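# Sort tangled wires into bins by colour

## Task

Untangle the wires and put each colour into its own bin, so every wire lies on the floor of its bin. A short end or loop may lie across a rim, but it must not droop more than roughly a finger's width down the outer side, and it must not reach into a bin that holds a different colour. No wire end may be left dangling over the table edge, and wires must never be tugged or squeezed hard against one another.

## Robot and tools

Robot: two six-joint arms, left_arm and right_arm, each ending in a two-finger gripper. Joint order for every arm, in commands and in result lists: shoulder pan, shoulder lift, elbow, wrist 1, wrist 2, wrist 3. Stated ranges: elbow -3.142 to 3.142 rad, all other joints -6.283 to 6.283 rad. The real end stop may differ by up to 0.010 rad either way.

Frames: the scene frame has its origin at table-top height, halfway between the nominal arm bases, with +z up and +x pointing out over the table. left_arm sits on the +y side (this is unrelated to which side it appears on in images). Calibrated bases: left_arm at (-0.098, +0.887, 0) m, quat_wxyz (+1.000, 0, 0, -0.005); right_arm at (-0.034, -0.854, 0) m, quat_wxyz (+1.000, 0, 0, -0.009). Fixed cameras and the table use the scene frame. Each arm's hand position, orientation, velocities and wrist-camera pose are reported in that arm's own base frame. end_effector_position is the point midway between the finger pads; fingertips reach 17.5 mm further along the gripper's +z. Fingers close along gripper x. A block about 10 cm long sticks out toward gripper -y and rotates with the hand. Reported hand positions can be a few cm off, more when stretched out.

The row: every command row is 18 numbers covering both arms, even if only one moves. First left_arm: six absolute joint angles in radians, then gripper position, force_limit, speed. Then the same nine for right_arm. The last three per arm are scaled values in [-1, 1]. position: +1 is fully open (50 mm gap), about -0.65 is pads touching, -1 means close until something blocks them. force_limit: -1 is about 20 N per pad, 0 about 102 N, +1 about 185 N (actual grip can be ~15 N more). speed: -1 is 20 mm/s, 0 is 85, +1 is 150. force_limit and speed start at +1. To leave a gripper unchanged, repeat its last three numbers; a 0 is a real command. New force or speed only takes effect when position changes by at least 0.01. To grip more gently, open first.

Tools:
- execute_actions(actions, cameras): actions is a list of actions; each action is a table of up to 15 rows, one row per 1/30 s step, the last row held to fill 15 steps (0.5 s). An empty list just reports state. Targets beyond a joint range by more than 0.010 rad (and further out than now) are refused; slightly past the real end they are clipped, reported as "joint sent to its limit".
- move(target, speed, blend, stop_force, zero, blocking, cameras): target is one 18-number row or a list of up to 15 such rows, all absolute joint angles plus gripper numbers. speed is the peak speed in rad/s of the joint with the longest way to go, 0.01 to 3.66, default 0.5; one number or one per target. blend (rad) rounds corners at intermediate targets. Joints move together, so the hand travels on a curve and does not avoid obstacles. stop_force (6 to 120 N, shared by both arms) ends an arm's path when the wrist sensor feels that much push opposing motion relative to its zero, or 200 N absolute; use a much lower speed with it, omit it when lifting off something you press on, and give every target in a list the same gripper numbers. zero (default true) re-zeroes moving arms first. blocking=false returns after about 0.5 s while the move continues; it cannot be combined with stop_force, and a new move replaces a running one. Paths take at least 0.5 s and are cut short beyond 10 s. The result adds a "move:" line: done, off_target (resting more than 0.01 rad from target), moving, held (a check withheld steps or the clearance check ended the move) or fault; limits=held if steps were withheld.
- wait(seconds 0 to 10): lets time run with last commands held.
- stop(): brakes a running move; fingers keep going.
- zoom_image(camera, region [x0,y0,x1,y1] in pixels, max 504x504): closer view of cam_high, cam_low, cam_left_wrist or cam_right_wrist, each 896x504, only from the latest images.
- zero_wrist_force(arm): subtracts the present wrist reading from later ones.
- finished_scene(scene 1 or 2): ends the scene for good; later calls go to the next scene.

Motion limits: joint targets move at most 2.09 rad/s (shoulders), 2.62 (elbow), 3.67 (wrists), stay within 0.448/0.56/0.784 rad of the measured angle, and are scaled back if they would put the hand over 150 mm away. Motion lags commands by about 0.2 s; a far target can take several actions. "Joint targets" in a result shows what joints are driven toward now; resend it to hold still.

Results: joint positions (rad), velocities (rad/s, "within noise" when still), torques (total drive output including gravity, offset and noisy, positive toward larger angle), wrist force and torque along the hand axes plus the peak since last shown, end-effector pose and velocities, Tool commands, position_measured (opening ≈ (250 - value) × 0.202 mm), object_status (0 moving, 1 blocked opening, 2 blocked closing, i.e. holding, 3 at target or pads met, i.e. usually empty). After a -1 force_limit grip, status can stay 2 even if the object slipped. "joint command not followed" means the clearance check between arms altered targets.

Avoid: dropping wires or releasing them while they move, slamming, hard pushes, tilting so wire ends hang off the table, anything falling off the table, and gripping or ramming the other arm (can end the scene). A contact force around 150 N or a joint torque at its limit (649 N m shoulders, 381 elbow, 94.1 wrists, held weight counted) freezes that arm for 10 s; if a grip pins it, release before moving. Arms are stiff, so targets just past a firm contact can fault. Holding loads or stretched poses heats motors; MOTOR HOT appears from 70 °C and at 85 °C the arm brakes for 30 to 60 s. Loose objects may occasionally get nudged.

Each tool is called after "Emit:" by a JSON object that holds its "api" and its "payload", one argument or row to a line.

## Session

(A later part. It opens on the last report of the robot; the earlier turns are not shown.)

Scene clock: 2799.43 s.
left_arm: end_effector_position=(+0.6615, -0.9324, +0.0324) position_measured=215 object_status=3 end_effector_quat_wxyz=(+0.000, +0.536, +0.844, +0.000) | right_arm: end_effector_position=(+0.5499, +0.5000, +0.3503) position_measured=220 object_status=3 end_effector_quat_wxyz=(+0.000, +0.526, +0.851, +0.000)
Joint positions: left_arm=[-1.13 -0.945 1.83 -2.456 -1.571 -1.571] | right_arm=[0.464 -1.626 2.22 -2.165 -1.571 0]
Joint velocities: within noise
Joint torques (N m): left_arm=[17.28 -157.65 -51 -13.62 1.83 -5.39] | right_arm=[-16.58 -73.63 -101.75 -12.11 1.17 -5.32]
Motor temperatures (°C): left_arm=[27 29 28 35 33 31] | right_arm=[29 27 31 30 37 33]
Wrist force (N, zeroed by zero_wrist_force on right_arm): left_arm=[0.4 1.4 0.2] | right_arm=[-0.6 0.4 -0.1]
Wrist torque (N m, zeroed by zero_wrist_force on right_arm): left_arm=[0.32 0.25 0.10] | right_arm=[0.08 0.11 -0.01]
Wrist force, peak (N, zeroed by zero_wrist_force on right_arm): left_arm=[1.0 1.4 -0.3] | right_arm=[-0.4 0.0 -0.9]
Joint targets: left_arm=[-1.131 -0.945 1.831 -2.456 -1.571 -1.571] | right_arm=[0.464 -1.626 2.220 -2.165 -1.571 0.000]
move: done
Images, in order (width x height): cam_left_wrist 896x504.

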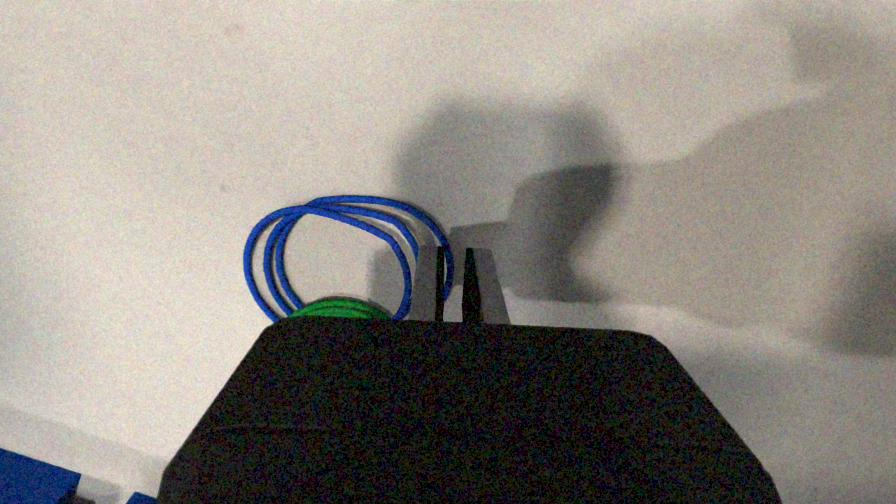

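Emit:
{"api": "move", "payload": {
  "target": [-1.1305,-0.9364,1.8326,-2.4670,-1.5708,-1.5708,-0.42,-0.9,-1,0.464,-1.6261,2.2202,-2.1649,-1.5708,0,-0.45,-0.9,-1],
  "speed": 0.03,
  "stop_force": 6,
  "cameras": ["cam_left_wrist"]
}}

Emit:
{"api": "zoom_image", "payload": {
  "camera": "cam_left_wrist",
  "region": [340, 150, 600, 330]
}}

Emit:
{"api": "move", "payload": {
  "target": [-1.1305,-0.9364,1.8326,-2.4670,-1.5708,-1.5708,-1,-0.9,-1,0.464,-1.6261,2.2202,-2.1649,-1.5708,0,-0.45,-0.9,-1],
  "cameras": ["cam_left_wrist"]
}}

Emit:
{"api": "zoom_image", "payload": {
  "camera": "cam_left_wrist",
  "region": [340, 150, 600, 330]
}}

Scene clock: 2820.70 s.
left_arm: end_effector_position=(+0.6615, -0.9323, +0.0227) position_measured=215 object_status=3 end_effector_quat_wxyz=(+0.000, +0.536, +0.844, +0.000) | right_arm: end_effector_position=(+0.5499, +0.5000, +0.3503) position_measured=220 object_status=3 end_effector_quat_wxyz=(+0.000, +0.526, +0.851, +0.000)
Joint positions: left_arm=[-1.13 -0.936 1.833 -2.467 -1.571 -1.571] | right_arm=[0.464 -1.626 2.22 -2.165 -1.571 0]
Joint velocities: within noise
Joint torques (N m): left_arm=[14.47 -166.12 -54.62 -12.11 1.71 -5.37] | right_arm=[-10.27 -73.74 -92.4 -11.2 2.58 -5.38]
Motor temperatures (°C): left_arm=[27 29 28 35 33 31] | right_arm=[29 27 31 30 37 33]
Wrist force (N, zeroed by zero_wrist_force on right_arm): left_arm=[0.6 0.9 -0.4] | right_arm=[-0.6 -0.2 -0.3]
Wrist torque (N m, zeroed by zero_wrist_force on right_arm): left_arm=[0.25 0.23 0.10] | right_arm=[-0.03 0.11 -0.01]
Wrist force, peak (N, zeroed by zero_wrist_force on right_arm): left_arm=[0.8 1.5 -0.2] | right_arm=[-0.5 0.8 -0.4]
Joint targets: left_arm=[-1.131 -0.936 1.833 -2.467 -1.571 -1.571] | right_arm=[0.464 -1.626 2.220 -2.165 -1.571 0.000]
move: done
Images, in order (width x height): cam_left_wrist 896x504.

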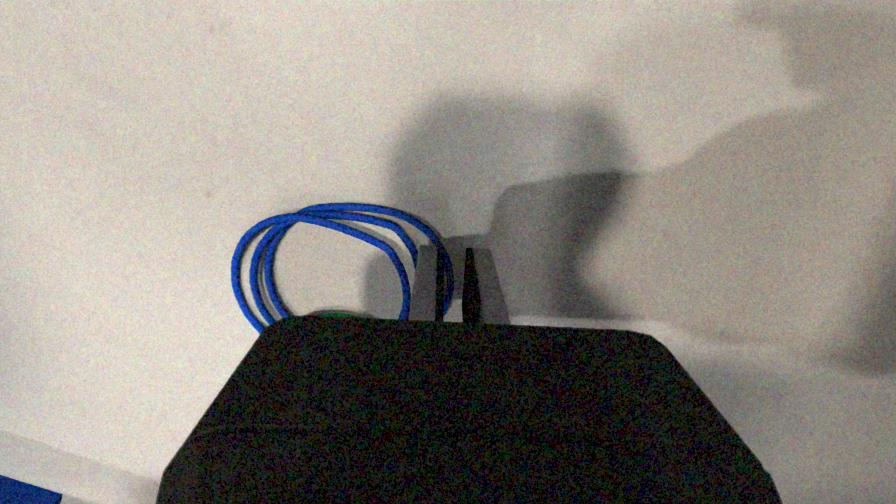

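Scaled by 1.938 from the camera's 896x504 image, which has a finer 1280x720 frame.

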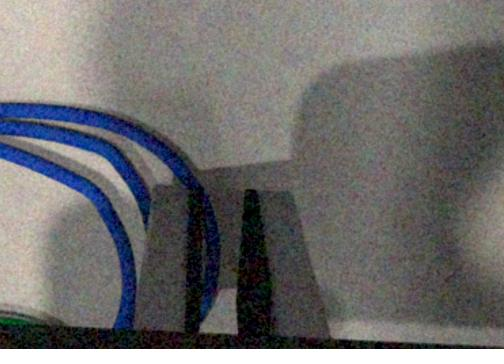

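Scene clock: 2821.27 s.
left_arm: end_effector_position=(+0.6615, -0.9323, +0.0227) position_measured=251 object_status=0 end_effector_quat_wxyz=(+0.000, +0.536, +0.844, +0.000) | right_arm: end_effector_position=(+0.5499, +0.5000, +0.3503) position_measured=220 object_status=3 end_effector_quat_wxyz=(+0.000, +0.526, +0.851, +0.000)
Joint positions: left_arm=[-1.13 -0.936 1.833 -2.467 -1.571 -1.571] | right_arm=[0.464 -1.626 2.22 -2.165 -1.571 0]
Joint velocities: within noise
Joint torques (N m): left_arm=[15.5 -160.91 -57.68 -11.99 2.31 -5.42] | right_arm=[-13.78 -70.19 -92.94 -10.92 2.69 -5.12]
Motor temperatures (°C): left_arm=[27 29 28 35 33 31] | right_arm=[29 27 31 30 37 33]
Wrist force (N, zeroed by zero_wrist_force on right_arm): left_arm=[0.3 0.9 -0.4] | right_arm=[-0.2 0.1 -0.3]
Wrist torque (N m, zeroed by zero_wrist_force on right_arm): left_arm=[0.24 0.28 0.10] | right_arm=[0.04 0.04 -0.01]
Wrist force, peak (N, zeroed by zero_wrist_force on right_arm): left_arm=[0.7 1.4 -0.4] | right_arm=[-0.6 0.0 -0.5]
Joint targets: left_arm=[-1.131 -0.936 1.833 -2.467 -1.571 -1.571] | right_arm=[0.464 -1.626 2.220 -2.165 -1.571 0.000]
move: done
Images, in order (width x height): cam_left_wrist 896x504.

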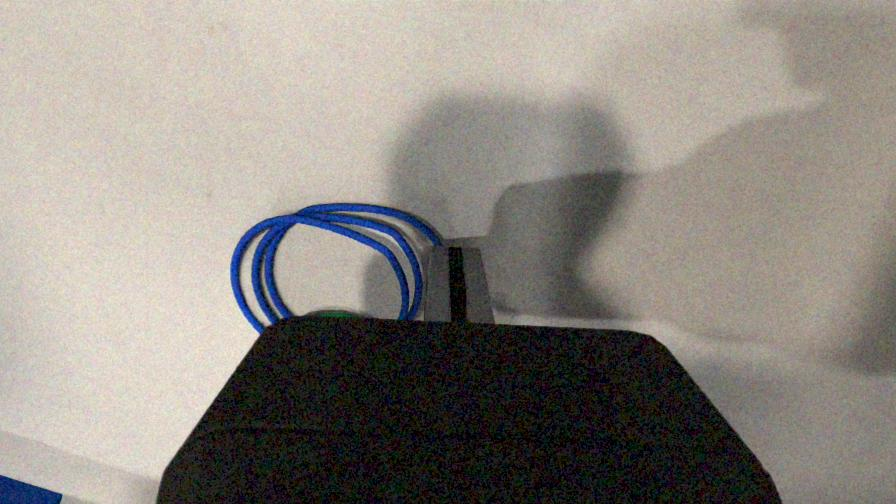

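Scaled by 1.938 from the camera's 896x504 image, which has a finer 1280x720 frame.

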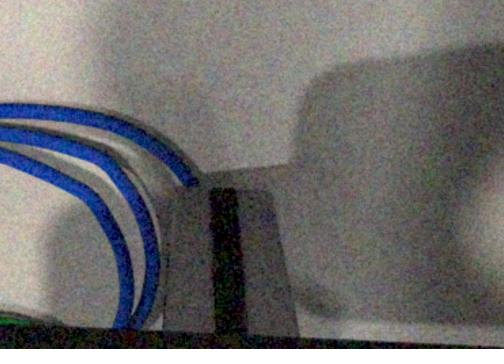

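Emit:
{"api": "move", "payload": {
  "target": [
    [-1.1305,-0.9481,1.8299,-2.4526,-1.5708,-1.5708,-1,-0.9,-1,0.464,-1.6261,2.2202,-2.1649,-1.5708,0,-0.45,-0.9,-1],
    [-1.1266,-0.9486,1.8309,-2.4531,-1.5708,-1.5669,-0.42,-0.9,-1,0.464,-1.6261,2.2202,-2.1649,-1.5708,0,-0.45,-0.9,-1],
    [-1.1266,-0.9369,1.8336,-2.4675,-1.5708,-1.5669,-0.42,-0.9,-1,0.464,-1.6261,2.2202,-2.1649,-1.5708,0,-0.45,-0.9,-1]
  ],
  "speed": 0.03,
  "cameras": ["cam_left_wrist"]
}}

Emit:
{"api": "zoom_image", "payload": {
  "camera": "cam_left_wrist",
  "region": [340, 150, 600, 330]
}}

Scene clock: 2845.30 s.
left_arm: end_effector_position=(+0.6648, -0.9292, +0.0230) position_measured=215 object_status=3 end_effector_quat_wxyz=(+0.000, +0.536, +0.844, +0.000) | right_arm: end_effector_position=(+0.5499, +0.5000, +0.3503) position_measured=220 object_status=3 end_effector_quat_wxyz=(+0.000, +0.526, +0.851, +0.000)
Joint positions: left_arm=[-1.127 -0.937 1.834 -2.467 -1.571 -1.567] | right_arm=[0.464 -1.626 2.22 -2.165 -1.571 0]
Joint velocities: within noise
Joint torques (N m): left_arm=[22.54 -160.38 -48.14 -13.79 -0.11 4.76] | right_arm=[-9.82 -74.95 -87.32 -9.4 2.33 -4.79]
Motor temperatures (°C): left_arm=[27 29 28 35 33 31] | right_arm=[29 27 31 30 37 33]
Wrist force (N, zeroed by zero_wrist_force on right_arm): left_arm=[0.5 1.2 -0.1] | right_arm=[0.0 0.2 0.2]
Wrist torque (N m, zeroed by zero_wrist_force on right_arm): left_arm=[0.30 0.24 0.10] | right_arm=[0.05 0.00 -0.01]
Wrist force, peak (N, zeroed by zero_wrist_force on right_arm): left_arm=[0.6 1.3 -1.3] | right_arm=[-0.7 0.4 -0.5]
Joint targets: left_arm=[-1.127 -0.937 1.834 -2.467 -1.571 -1.567] | right_arm=[0.464 -1.626 2.220 -2.165 -1.571 0.000]
move: done
Images, in order (width x height): cam_left_wrist 896x504.

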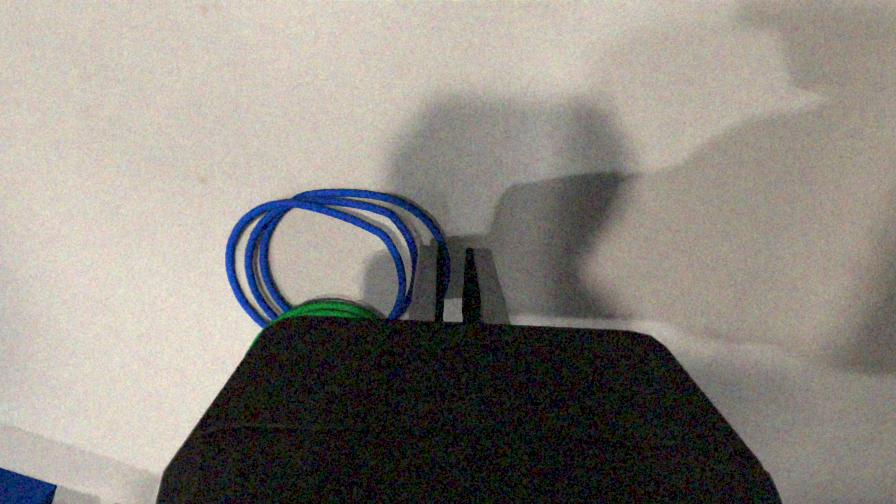

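Scaled by 1.938 from the camera's 896x504 image, which has a finer 1280x720 frame.

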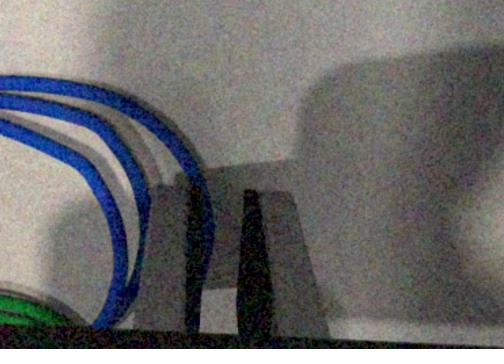

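Emit:
{"api": "move", "payload": {
  "target": [-1.1266,-0.9331,1.8345,-2.4722,-1.5708,-1.5669,-0.42,-0.9,-1,0.464,-1.6261,2.2202,-2.1649,-1.5708,0,-0.45,-0.9,-1],
  "speed": 0.01,
  "stop_force": 6,
  "cameras": ["cam_left_wrist"]
}}

Emit:
{"api": "zoom_image", "payload": {
  "camera": "cam_left_wrist",
  "region": [340, 150, 600, 330]
}}

Scene clock: 2855.13 s.
left_arm: end_effector_position=(+0.6648, -0.9292, +0.0209) position_measured=215 object_status=3 end_effector_quat_wxyz=(+0.000, +0.536, +0.844, +0.000) | right_arm: end_effector_position=(+0.5499, +0.5000, +0.3503) position_measured=220 object_status=3 end_effector_quat_wxyz=(+0.000, +0.526, +0.851, +0.000)
Joint positions: left_arm=[-1.127 -0.935 1.834 -2.47 -1.571 -1.567] | right_arm=[0.464 -1.626 2.22 -2.165 -1.571 0]
Joint velocities: within noise
Joint torques (N m): left_arm=[19.53 -214.9 -80.3 -3.99 -0.26 4.54] | right_arm=[-7.23 -69.9 -85.68 -8.53 1.75 -5.13]
Motor temperatures (°C): left_arm=[27 29 28 35 33 31] | right_arm=[29 27 31 30 37 33]
Wrist force (N, zeroed by zero_wrist_force on right_arm): left_arm=[0.2 1.4 -7.8] | right_arm=[-0.5 0.9 -0.2]
Wrist torque (N m, zeroed by zero_wrist_force on right_arm): left_arm=[0.32 0.20 0.10] | right_arm=[0.18 0.09 -0.01]
Wrist force, peak (N, zeroed by zero_wrist_force on right_arm): left_arm=[2.2 2.0 -16.1] | right_arm=[-0.5 0.9 -0.2]
Joint targets: left_arm=[-1.127 -0.935 1.834 -2.470 -1.571 -1.567] | right_arm=[0.464 -1.626 2.220 -2.165 -1.571 0.000]
move: contact (left_arm)
Images, in order (width x height): cam_left_wrist 896x504.

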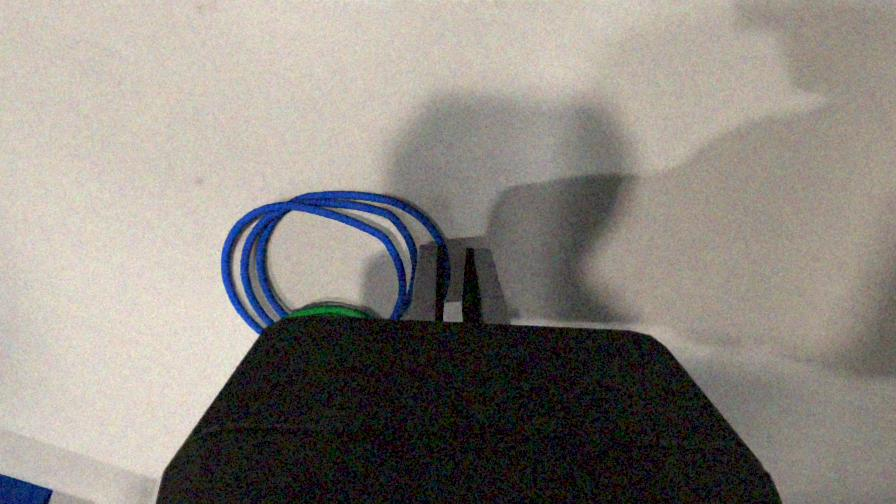

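Scaled by 1.938 from the camera's 896x504 image, which has a finer 1280x720 frame.

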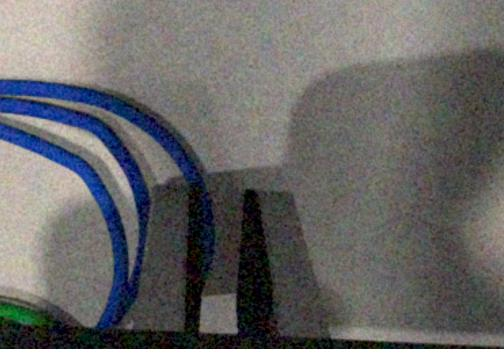

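Emit:
{"api": "move", "payload": {
  "target": [
    [-1.1266,-0.9714,1.8247,-2.4241,-1.5708,-1.5669,-0.42,-0.9,-1,0.464,-1.6261,2.2202,-2.1649,-1.5708,0,-0.45,-0.9,-1],
    [-1.1503,-0.9394,1.7601,-2.3915,-1.5708,0,-0.1,-0.9,-1,0.464,-1.6261,2.2202,-2.1649,-1.5708,0,-0.45,-0.9,-1]
  ],
  "speed": [0.05,0.4],
  "cameras": ["cam_left_wrist"]
}}

Emit:
{"api": "zoom_image", "payload": {
  "camera": "cam_left_wrist",
  "region": [380, 130, 640, 330]
}}

Scene clock: 2960.83 s.
left_arm: end_effector_position=(+0.6590, -0.9814, +0.0602) position_measured=167 object_status=0 end_effector_quat_wxyz=(+0.000, +0.978, +0.209, +0.000) | right_arm: end_effector_position=(+0.5499, +0.5000, +0.3503) position_measured=220 object_status=3 end_effector_quat_wxyz=(+0.000, +0.526, +0.851, +0.000)
Joint positions: left_arm=[-1.15 -0.939 1.76 -2.391 -1.571 0] | right_arm=[0.464 -1.626 2.22 -2.165 -1.571 0]
Joint velocities: within noise
Joint torques (N m): left_arm=[-29.89 -165.61 -88.1 -4.17 -0.59 4.6] | right_arm=[2.47 -66.89 -83.67 -6.48 1.67 -3.98]
Motor temperatures (°C): left_arm=[27 29 28 35 33 31] | right_arm=[29 27 31 30 37 33]
Wrist force (N, zeroed by zero_wrist_force on right_arm): left_arm=[0.5 0.9 -0.6] | right_arm=[-0.5 0.0 0.0]
Wrist torque (N m, zeroed by zero_wrist_force on right_arm): left_arm=[0.27 0.25 0.15] | right_arm=[0.02 0.09 0.00]
Wrist force, peak (N, zeroed by zero_wrist_force on right_arm): left_arm=[0.2 1.3 -7.6] | right_arm=[-0.9 0.4 -0.8]
Joint targets: left_arm=[-1.150 -0.939 1.760 -2.392 -1.571 0.000] | right_arm=[0.464 -1.626 2.220 -2.165 -1.571 0.000]
move: done
Images, in order (width x height): cam_left_wrist 896x504.

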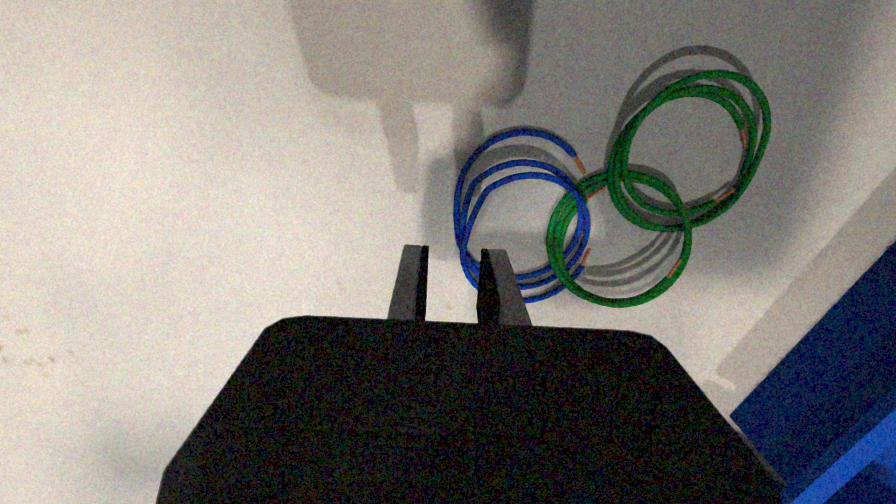

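Scaled by 1.938 from the camera's 896x504 image, which has a finer 1280x720 frame.

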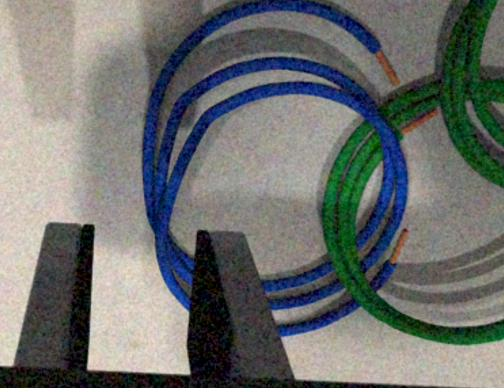

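Emit:
{"api": "move", "payload": {
  "target": [-1.1484,-0.8985,1.7579,-2.4302,-1.5708,0,-0.1,-0.9,-1,0.464,-1.6261,2.2202,-2.1649,-1.5708,0,-0.45,-0.9,-1],
  "speed": 0.04,
  "stop_force": 6,
  "cameras": ["cam_left_wrist"]
}}

Emit:
{"api": "move", "payload": {
  "target": [-1.1484,-0.8985,1.7579,-2.4302,-1.5708,0,-1,-0.9,-1,0.464,-1.6261,2.2202,-2.1649,-1.5708,0,-0.45,-0.9,-1],
  "cameras": ["cam_left_wrist"]
}}

Emit:
{"api": "zoom_image", "payload": {
  "camera": "cam_left_wrist",
  "region": [380, 130, 740, 350]
}}

Scene clock: 2981.17 s.
left_arm: end_effector_position=(+0.6636, -0.9864, +0.0213) position_measured=167 object_status=3 end_effector_quat_wxyz=(+0.000, +0.978, +0.210, +0.000) | right_arm: end_effector_position=(+0.5499, +0.5000, +0.3503) position_measured=220 object_status=3 end_effector_quat_wxyz=(+0.000, +0.526, +0.851, +0.000)
Joint positions: left_arm=[-1.148 -0.9 1.758 -2.429 -1.571 0] | right_arm=[0.464 -1.626 2.22 -2.165 -1.571 0]
Joint velocities: within noise
Joint torques (N m): left_arm=[6.58 -236.06 -53.6 -4.34 -0.39 4.59] | right_arm=[4.42 -70.14 -84.96 -6.51 1.75 -3.41]
Motor temperatures (°C): left_arm=[27 29 28 35 33 30] | right_arm=[29 27 31 30 37 33]
Wrist force (N, zeroed by zero_wrist_force on right_arm): left_arm=[0.4 1.2 -0.6] | right_arm=[0.1 0.0 0.1]
Wrist torque (N m, zeroed by zero_wrist_force on right_arm): left_arm=[0.31 0.31 0.14] | right_arm=[0.02 -0.03 0.00]
Wrist force, peak (N, zeroed by zero_wrist_force on right_arm): left_arm=[-5.6 -2.8 -20.9] | right_arm=[-0.9 0.3 -0.2]
Joint targets: left_arm=[-1.148 -0.900 1.758 -2.429 -1.571 0.000] | right_arm=[0.464 -1.626 2.220 -2.165 -1.571 0.000]
move: contact (left_arm)
Images, in order (width x height): cam_left_wrist 896x504.

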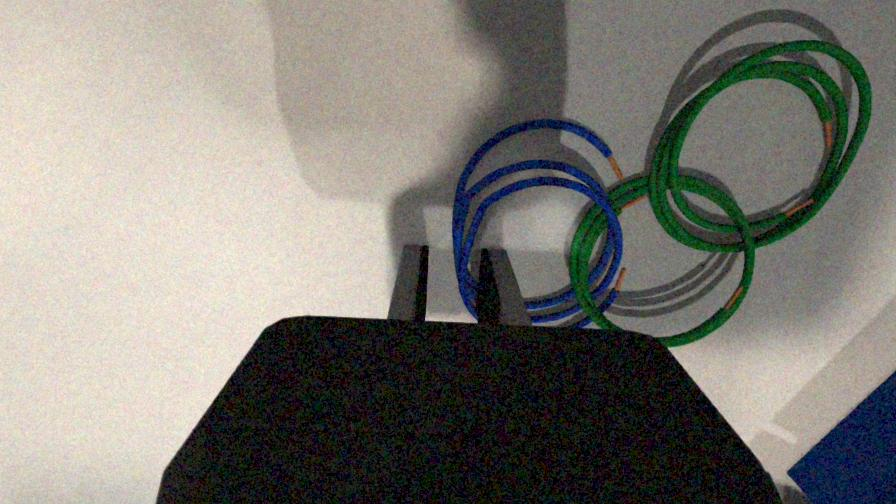

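Scene clock: 2982.13 s.
left_arm: end_effector_position=(+0.6639, -0.9866, +0.0202) position_measured=239 object_status=2 end_effector_quat_wxyz=(+0.000, +0.978, +0.210, +0.000) | right_arm: end_effector_position=(+0.5499, +0.5000, +0.3503) position_measured=220 object_status=3 end_effector_quat_wxyz=(+0.000, +0.526, +0.851, +0.000)
Joint positions: left_arm=[-1.148 -0.899 1.758 -2.43 -1.571 0] | right_arm=[0.464 -1.626 2.22 -2.165 -1.571 0]
Joint velocities: within noise
Joint torques (N m): left_arm=[-9.99 -93.9 -38.9 -0.28 -10.34 4.31] | right_arm=[-1.31 -73.01 -84.33 -5.82 1.65 -3.67]
Motor temperatures (°C): left_arm=[27 29 28 35 33 30] | right_arm=[29 27 31 30 37 33]
Wrist force (N, zeroed by zero_wrist_force on right_arm): left_arm=[22.0 4.3 -71.0] | right_arm=[-0.3 0.2 0.0]
Wrist torque (N m, zeroed by zero_wrist_force on right_arm): left_arm=[-0.10 0.85 -0.02] | right_arm=[0.06 0.05 -0.01]
Wrist force, peak (N, zeroed by zero_wrist_force on right_arm): left_arm=[22.0 4.3 -71.0] | right_arm=[-0.8 0.0 -0.5]
Joint targets: left_arm=[-1.148 -0.899 1.758 -2.430 -1.571 0.000] | right_arm=[0.464 -1.626 2.220 -2.165 -1.571 0.000]
move: done
Images, in order (width x height): cam_left_wrist 896x504.

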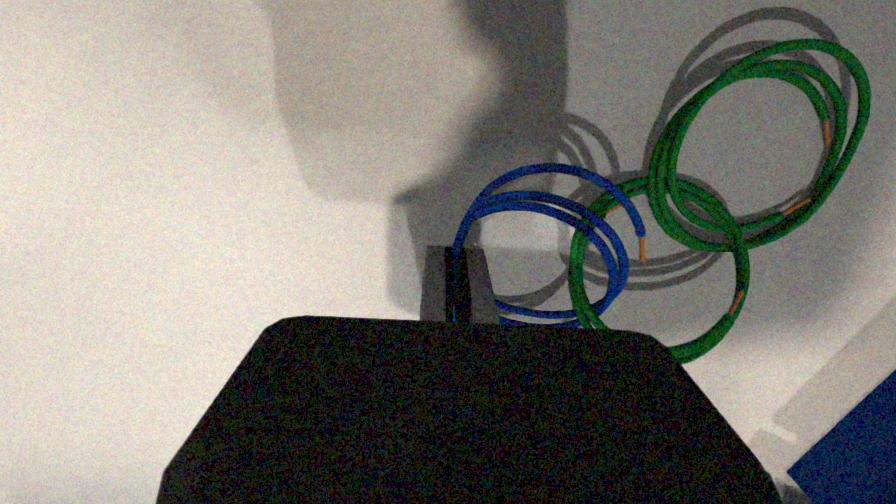

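Scaled by 1.400 from the camera's 896x504 image, which has a finer 1280x720 frame.

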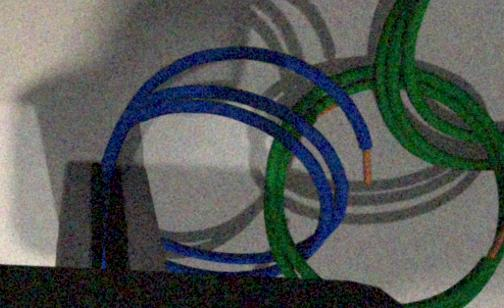

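Emit:
{"api": "move", "payload": {
  "target": [-1.1484,-0.9061,1.7552,-2.4199,-1.5708,0,-1,-0.9,-1,0.464,-1.6261,2.2202,-2.1649,-1.5708,0,-0.45,-0.9,-1],
  "speed": 0.03,
  "cameras": ["cam_left_wrist"]
}}

Emit:
{"api": "zoom_image", "payload": {
  "camera": "cam_left_wrist",
  "region": [400, 100, 700, 350]
}}

Scene clock: 2992.17 s.
left_arm: end_effector_position=(+0.6639, -0.9870, +0.0286) position_measured=241 object_status=2 end_effector_quat_wxyz=(+0.000, +0.978, +0.210, +0.000) | right_arm: end_effector_position=(+0.5499, +0.5000, +0.3503) position_measured=220 object_status=3 end_effector_quat_wxyz=(+0.000, +0.526, +0.851, +0.000)
Joint positions: left_arm=[-1.148 -0.906 1.755 -2.42 -1.571 0] | right_arm=[0.464 -1.626 2.22 -2.165 -1.571 0]
Joint velocities: within noise
Joint torques (N m): left_arm=[-8.33 -225.95 -95.12 -2.54 2.84 4.14] | right_arm=[2.79 -70.54 -88.32 -6.18 2.02 -3.36]
Motor temperatures (°C): left_arm=[27 29 28 35 33 30] | right_arm=[29 27 31 30 37 33]
Wrist force (N, zeroed by zero_wrist_force on right_arm): left_arm=[1.9 3.7 -1.1] | right_arm=[-0.6 0.1 0.0]
Wrist torque (N m, zeroed by zero_wrist_force on right_arm): left_arm=[0.78 0.00 0.14] | right_arm=[0.03 0.11 -0.01]
Wrist force, peak (N, zeroed by zero_wrist_force on right_arm): left_arm=[22.6 3.3 -85.7] | right_arm=[-0.8 0.6 0.0]
Joint targets: left_arm=[-1.148 -0.906 1.755 -2.420 -1.571 0.000] | right_arm=[0.464 -1.626 2.220 -2.165 -1.571 0.000]
move: done
Images, in order (width x height): cam_left_wrist 896x504.

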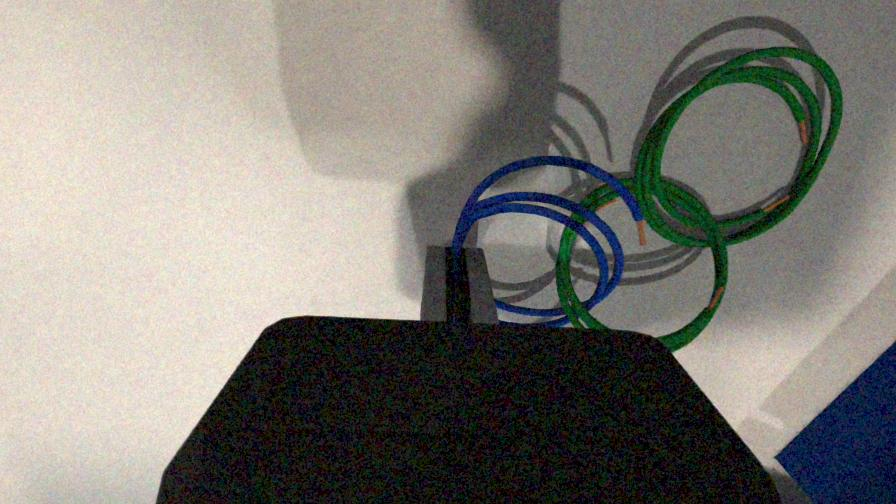

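Scaled by 1.680 from the camera's 896x504 image, which has a finer 1280x720 frame.

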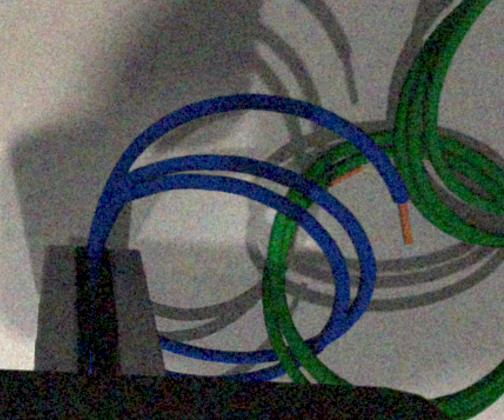

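Emit:
{"api": "execute_actions", "payload": {
  "actions": []
}}

Scene clock: 3043.10 s.
left_arm: end_effector_position=(+0.6640, -0.9870, +0.0290) position_measured=241 object_status=2 end_effector_quat_wxyz=(+0.000, +0.978, +0.210, +0.000) | right_arm: end_effector_position=(+0.5499, +0.5000, +0.3503) position_measured=220 object_status=3 end_effector_quat_wxyz=(+0.000, +0.526, +0.851, +0.000)
Joint positions: left_arm=[-1.148 -0.906 1.755 -2.42 -1.571 0] | right_arm=[0.464 -1.626 2.22 -2.165 -1.571 0]
Joint velocities: within noise
Joint torques (N m): left_arm=[9.07 -229.35 -72.46 -5.68 2.85 4.17] | right_arm=[1.62 -70.96 -87.33 -6.99 1.97 -2.36]
Motor temperatures (°C): left_arm=[27 29 28 35 33 30] | right_arm=[29 27 31 30 37 33]
Wrist force (N, zeroed by zero_wrist_force on right_arm): left_arm=[1.7 3.3 -0.6] | right_arm=[0.0 0.6 -0.2]
Wrist torque (N m, zeroed by zero_wrist_force on right_arm): left_arm=[0.70 0.04 0.14] | right_arm=[0.14 -0.01 -0.01]
Wrist force, peak (N, zeroed by zero_wrist_force on right_arm): left_arm=[1.5 3.9 -0.9] | right_arm=[-1.0 0.1 -0.3]
Joint targets: left_arm=[-1.148 -0.906 1.755 -2.420 -1.571 0.000] | right_arm=[0.464 -1.626 2.220 -2.165 -1.571 0.000]
Tool commands: left_gripper/position=-1.0 left_gripper/force_limit=-0.9 left_gripper/speed=-1.0 right_gripper/position=-0.45 right_gripper/force_limit=-0.9 right_gripper/speed=-1.0

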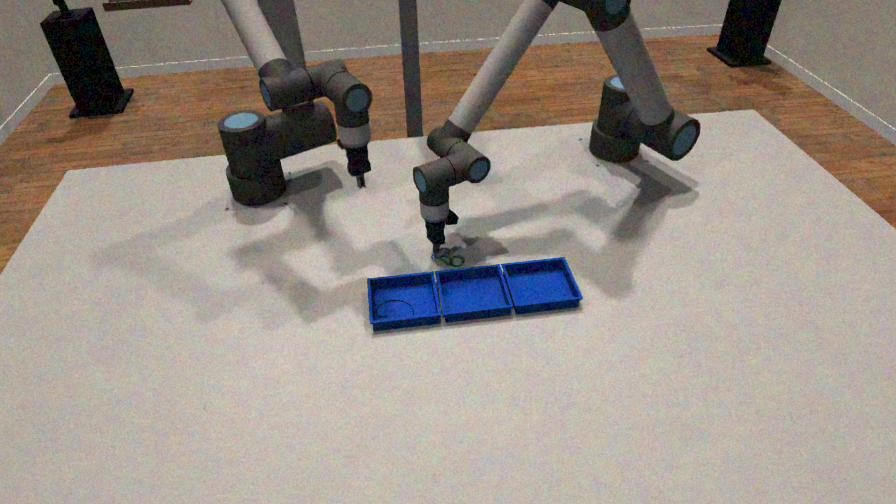

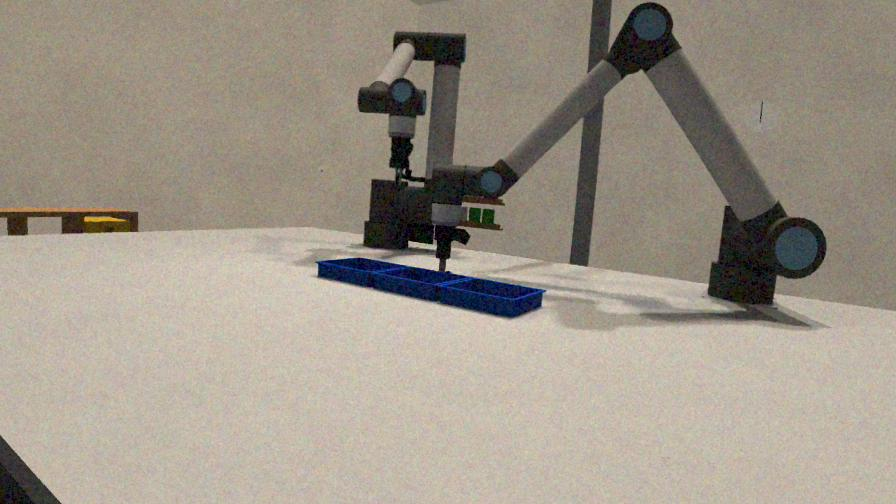

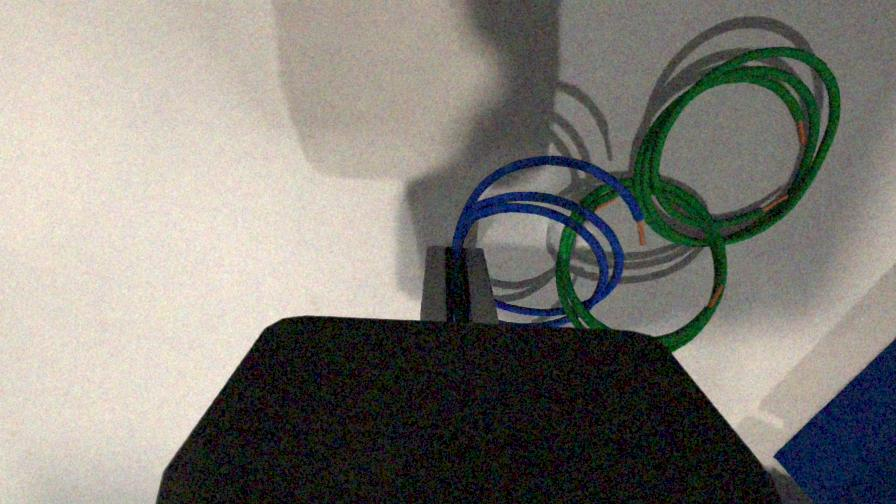

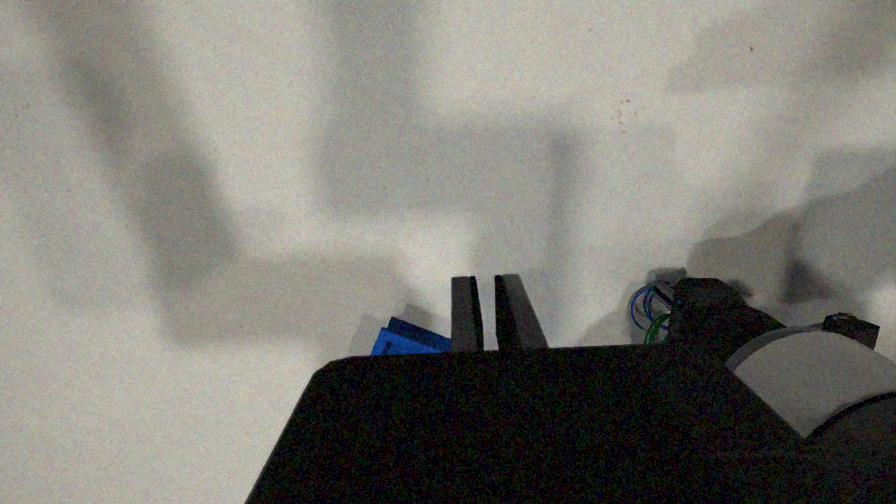

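Emit:
{"api": "move", "payload": {
  "target": [
    [-1.1484,-0.9020,1.7558,-2.4246,-1.5708,0,-1,-0.9,-1,0.464,-1.6261,2.2202,-2.1649,-1.5708,0,-0.45,-0.9,-1],
    [-1.1484,-0.9020,1.7558,-2.4246,-1.5708,0,-0.2,-0.9,-1,0.464,-1.6261,2.2202,-2.1649,-1.5708,0,-0.45,-0.9,-1],
    [-1.1484,-0.9670,1.7440,-2.3478,-1.5708,0,-0.2,-0.9,-1,0.464,-1.6261,2.2202,-2.1649,-1.5708,0,-0.45,-0.9,-1]
  ],
  "speed": [0.01,0.02,0.05],
  "cameras": ["cam_left_wrist"]
}}

Scene clock: 3071.43 s.
left_arm: end_effector_position=(+0.6623, -0.9832, +0.0959) position_measured=182 object_status=3 end_effector_quat_wxyz=(+0.000, +0.978, +0.210, +0.000) | right_arm: end_effector_position=(+0.5499, +0.5000, +0.3503) position_measured=220 object_status=3 end_effector_quat_wxyz=(+0.000, +0.526, +0.851, +0.000)
Joint positions: left_arm=[-1.148 -0.967 1.744 -2.348 -1.571 0] | right_arm=[0.464 -1.626 2.22 -2.165 -1.571 0]
Joint velocities: within noise
Joint torques (N m): left_arm=[9.14 -223.18 -98.73 -2.35 0.67 3.13] | right_arm=[1.41 -66.59 -90.09 -6.7 1.82 -1.77]
Motor temperatures (°C): left_arm=[27 29 28 35 33 30] | right_arm=[29 27 31 30 37 33]
Wrist force (N, zeroed by zero_wrist_force on right_arm): left_arm=[1.4 3.3 -0.6] | right_arm=[-0.2 0.2 0.0]
Wrist torque (N m, zeroed by zero_wrist_force on right_arm): left_arm=[0.69 0.11 0.16] | right_arm=[0.06 0.04 -0.01]
Wrist force, peak (N, zeroed by zero_wrist_force on right_arm): left_arm=[1.6 4.0 -0.9] | right_arm=[-0.4 0.6 -1.0]
Joint targets: left_arm=[-1.148 -0.967 1.744 -2.348 -1.571 0.000] | right_arm=[0.464 -1.626 2.220 -2.165 -1.571 0.000]
move: done
Images, in order (width x height): cam_left_wrist 896x504.

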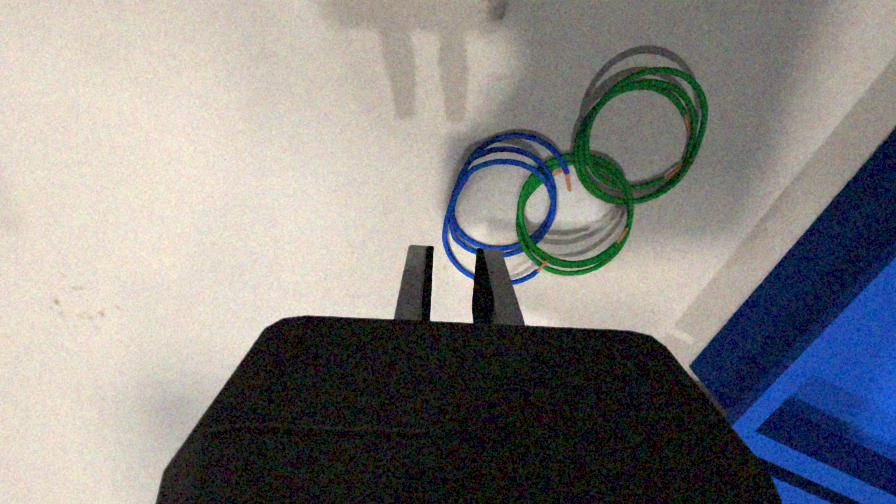

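Emit:
{"api": "zoom_image", "payload": {
  "camera": "cam_left_wrist",
  "region": [420, 110, 660, 300]
}}

Scaled by 2.100 from the camera's 896x504 image, which has a finer 1280x720 frame.

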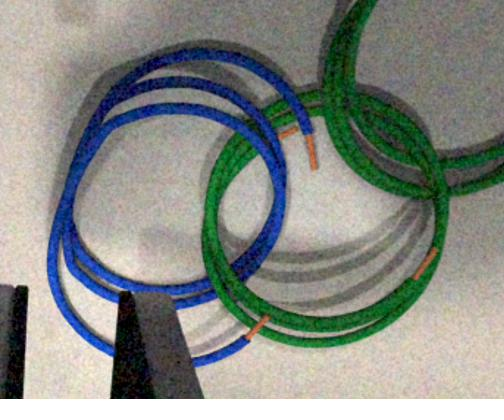

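Emit:
{"api": "move", "payload": {
  "target": [
    [-1.1484,-1.15,1.82,-2.2408,-1.5708,0,-0.2,-0.9,-1,0.464,-1.6261,2.2202,-2.1649,-1.5708,0,-0.45,-0.9,-1],
    [-1.0171,-1.2739,1.8906,-2.1875,-1.5708,0.06,-0.2,-0.9,-1,0.6592,-1.2700,2.1200,-2.4208,-1.5708,0.2367,-0.45,-0.9,-1],
    [-1.0171,-1.2739,1.8906,-2.1875,-1.5708,0.06,-0.2,-0.9,-1,0.6592,-1.1814,2.0902,-2.4796,-1.5708,0.2367,-0.45,-0.9,-1]
  ],
  "speed": [0.4,0.3,0.1],
  "cameras": ["cam_right_wrist"]
}}

Emit:
{"api": "zoom_image", "payload": {
  "camera": "cam_right_wrist",
  "region": [400, 130, 720, 330]
}}

Scene clock: 3106.33 s.
left_arm: end_effector_position=(+0.6999, -0.7499, +0.3003) position_measured=182 object_status=3 end_effector_quat_wxyz=(+0.000, +0.970, +0.244, +0.000) | right_arm: end_effector_position=(+0.6155, +0.7312, +0.1204) position_measured=220 object_status=3 end_effector_quat_wxyz=(+0.000, +0.543, +0.840, +0.000)
Joint positions: left_arm=[-1.017 -1.274 1.891 -2.187 -1.571 0.06] | right_arm=[0.659 -1.182 2.09 -2.479 -1.571 0.237]
Joint velocities: within noise
Joint torques (N m): left_arm=[23.1 -173.19 -73.55 -3.63 -1.79 4.71] | right_arm=[22.73 -148.56 -96 -13.69 1.33 3.8]
Motor temperatures (°C): left_arm=[27 29 28 35 33 30] | right_arm=[29 27 31 30 37 33]
Wrist force (N, zeroed by zero_wrist_force on right_arm): left_arm=[1.4 3.3 0.2] | right_arm=[-0.2 -0.4 -0.1]
Wrist torque (N m, zeroed by zero_wrist_force on right_arm): left_arm=[0.63 0.10 0.18] | right_arm=[-0.06 -0.01 -0.02]
Wrist force, peak (N, zeroed by zero_wrist_force on right_arm): left_arm=[1.7 5.4 4.0] | right_arm=[-2.1 -1.3 -1.6]
Joint targets: left_arm=[-1.017 -1.274 1.891 -2.188 -1.571 0.060] | right_arm=[0.659 -1.181 2.090 -2.480 -1.571 0.237]
move: done
Images, in order (width x height): cam_right_wrist 896x504.

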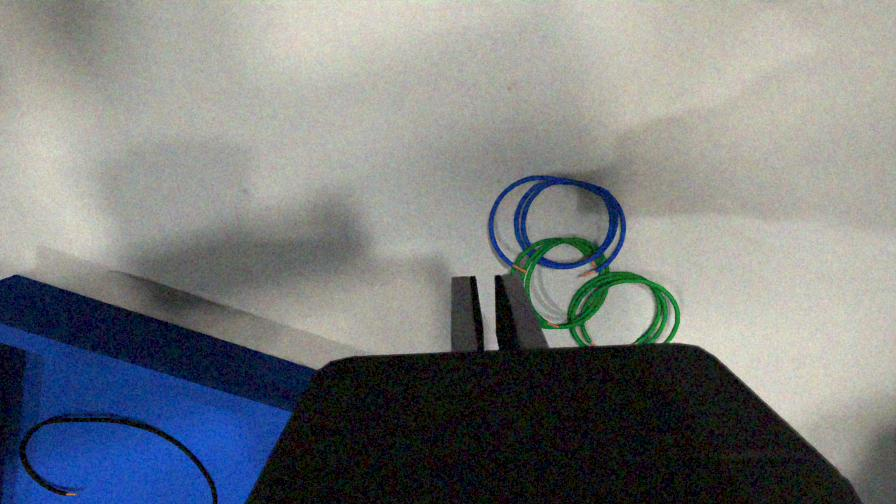

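Scaled by 1.575 from the camera's 896x504 image, which has a finer 1280x720 frame.

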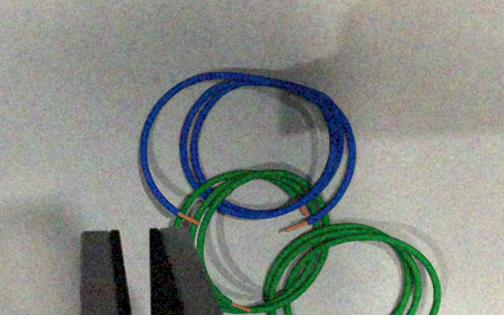

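Emit:
{"api": "move", "payload": {
  "target": [-1.0171,-1.2739,1.8906,-2.1875,-1.5708,0.06,-0.2,-0.9,-1,0.6676,-1.1076,2.0960,-2.5592,-1.5708,0.2451,-0.45,-0.9,-1],
  "speed": 0.05,
  "cameras": ["cam_right_wrist"]
}}

Emit:
{"api": "zoom_image", "payload": {
  "camera": "cam_right_wrist",
  "region": [400, 150, 720, 350]
}}

Scene clock: 3129.83 s.
left_arm: end_effector_position=(+0.6999, -0.7500, +0.3003) position_measured=182 object_status=3 end_effector_quat_wxyz=(+0.000, +0.970, +0.244, +0.000) | right_arm: end_effector_position=(+0.6179, +0.7430, +0.0603) position_measured=220 object_status=3 end_effector_quat_wxyz=(+0.000, +0.543, +0.840, +0.000)
Joint positions: left_arm=[-1.017 -1.274 1.891 -2.187 -1.571 0.06] | right_arm=[0.668 -1.108 2.096 -2.559 -1.571 0.245]
Joint velocities: within noise
Joint torques (N m): left_arm=[20.68 -167.76 -103.63 -9.68 -2.72 4.48] | right_arm=[26.59 -155.94 -52.92 -13.19 2.31 5.01]
Motor temperatures (°C): left_arm=[27 29 28 35 33 30] | right_arm=[29 27 31 30 37 33]
Wrist force (N, zeroed by zero_wrist_force on right_arm): left_arm=[1.5 3.0 0.1] | right_arm=[-0.3 -0.1 -0.1]
Wrist torque (N m, zeroed by zero_wrist_force on right_arm): left_arm=[0.58 0.08 0.18] | right_arm=[0.03 -0.01 -0.05]
Wrist force, peak (N, zeroed by zero_wrist_force on right_arm): left_arm=[1.8 3.6 -0.1] | right_arm=[-0.3 0.2 -1.1]
Joint targets: left_arm=[-1.017 -1.274 1.891 -2.188 -1.571 0.060] | right_arm=[0.668 -1.108 2.096 -2.559 -1.571 0.245]
move: done
Images, in order (width x height): cam_right_wrist 896x504.

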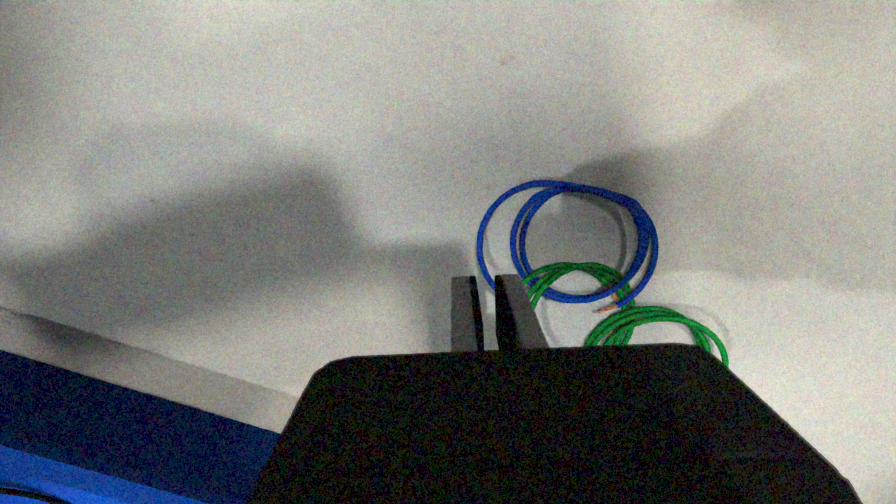

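Scaled by 1.575 from the camera's 896x504 image, which has a finer 1280x720 frame.

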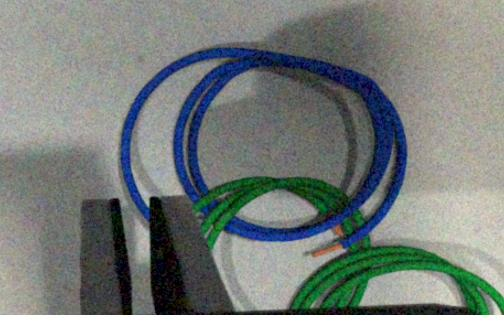

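Emit:
{"api": "move", "payload": {
  "target": [-1.0171,-1.2739,1.8906,-2.1875,-1.5708,0.06,-0.2,-0.9,-1,0.6684,-1.0812,2.1071,-2.5967,-1.5708,0.2459,-0.45,-0.9,-1],
  "speed": 0.03,
  "stop_force": 6,
  "cameras": ["cam_right_wrist"]
}}

Emit:
{"api": "zoom_image", "payload": {
  "camera": "cam_right_wrist",
  "region": [400, 200, 640, 360]
}}

Scene clock: 3145.37 s.
left_arm: end_effector_position=(+0.6999, -0.7500, +0.3003) position_measured=182 object_status=3 end_effector_quat_wxyz=(+0.000, +0.970, +0.244, +0.000) | right_arm: end_effector_position=(+0.6150, +0.7418, +0.0351) position_measured=220 object_status=3 end_effector_quat_wxyz=(+0.000, +0.543, +0.840, +0.000)
Joint positions: left_arm=[-1.017 -1.274 1.891 -2.188 -1.571 0.06] | right_arm=[0.668 -1.081 2.107 -2.597 -1.571 0.246]
Joint velocities: within noise
Joint torques (N m): left_arm=[13.36 -162.9 -97.63 -12.16 -2.89 4.1] | right_arm=[24.34 -158.23 -51.47 -13.1 1.31 4.17]
Motor temperatures (°C): left_arm=[27 29 28 35 33 30] | right_arm=[29 27 31 30 36 33]
Wrist force (N, zeroed by zero_wrist_force on right_arm): left_arm=[1.5 3.5 -0.4] | right_arm=[-0.4 -0.1 -0.1]
Wrist torque (N m, zeroed by zero_wrist_force on right_arm): left_arm=[0.67 0.09 0.18] | right_arm=[0.02 0.00 -0.05]
Wrist force, peak (N, zeroed by zero_wrist_force on right_arm): left_arm=[1.5 3.8 -0.3] | right_arm=[-0.9 0.0 -0.8]
Joint targets: left_arm=[-1.017 -1.274 1.891 -2.188 -1.571 0.060] | right_arm=[0.668 -1.081 2.107 -2.597 -1.571 0.246]
move: done
Images, in order (width x height): cam_right_wrist 896x504.

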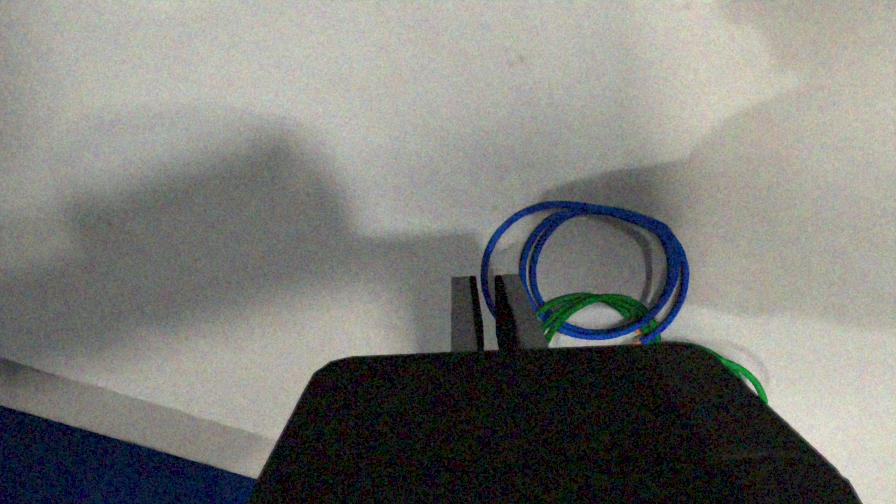

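Scaled by 2.100 from the camera's 896x504 image, which has a finer 1280x720 frame.

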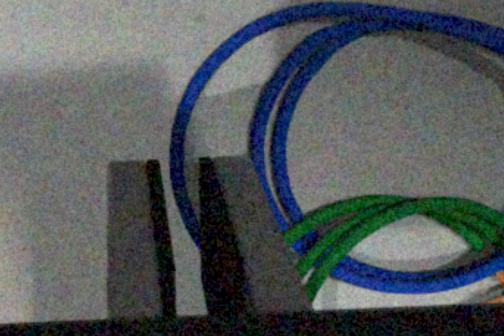

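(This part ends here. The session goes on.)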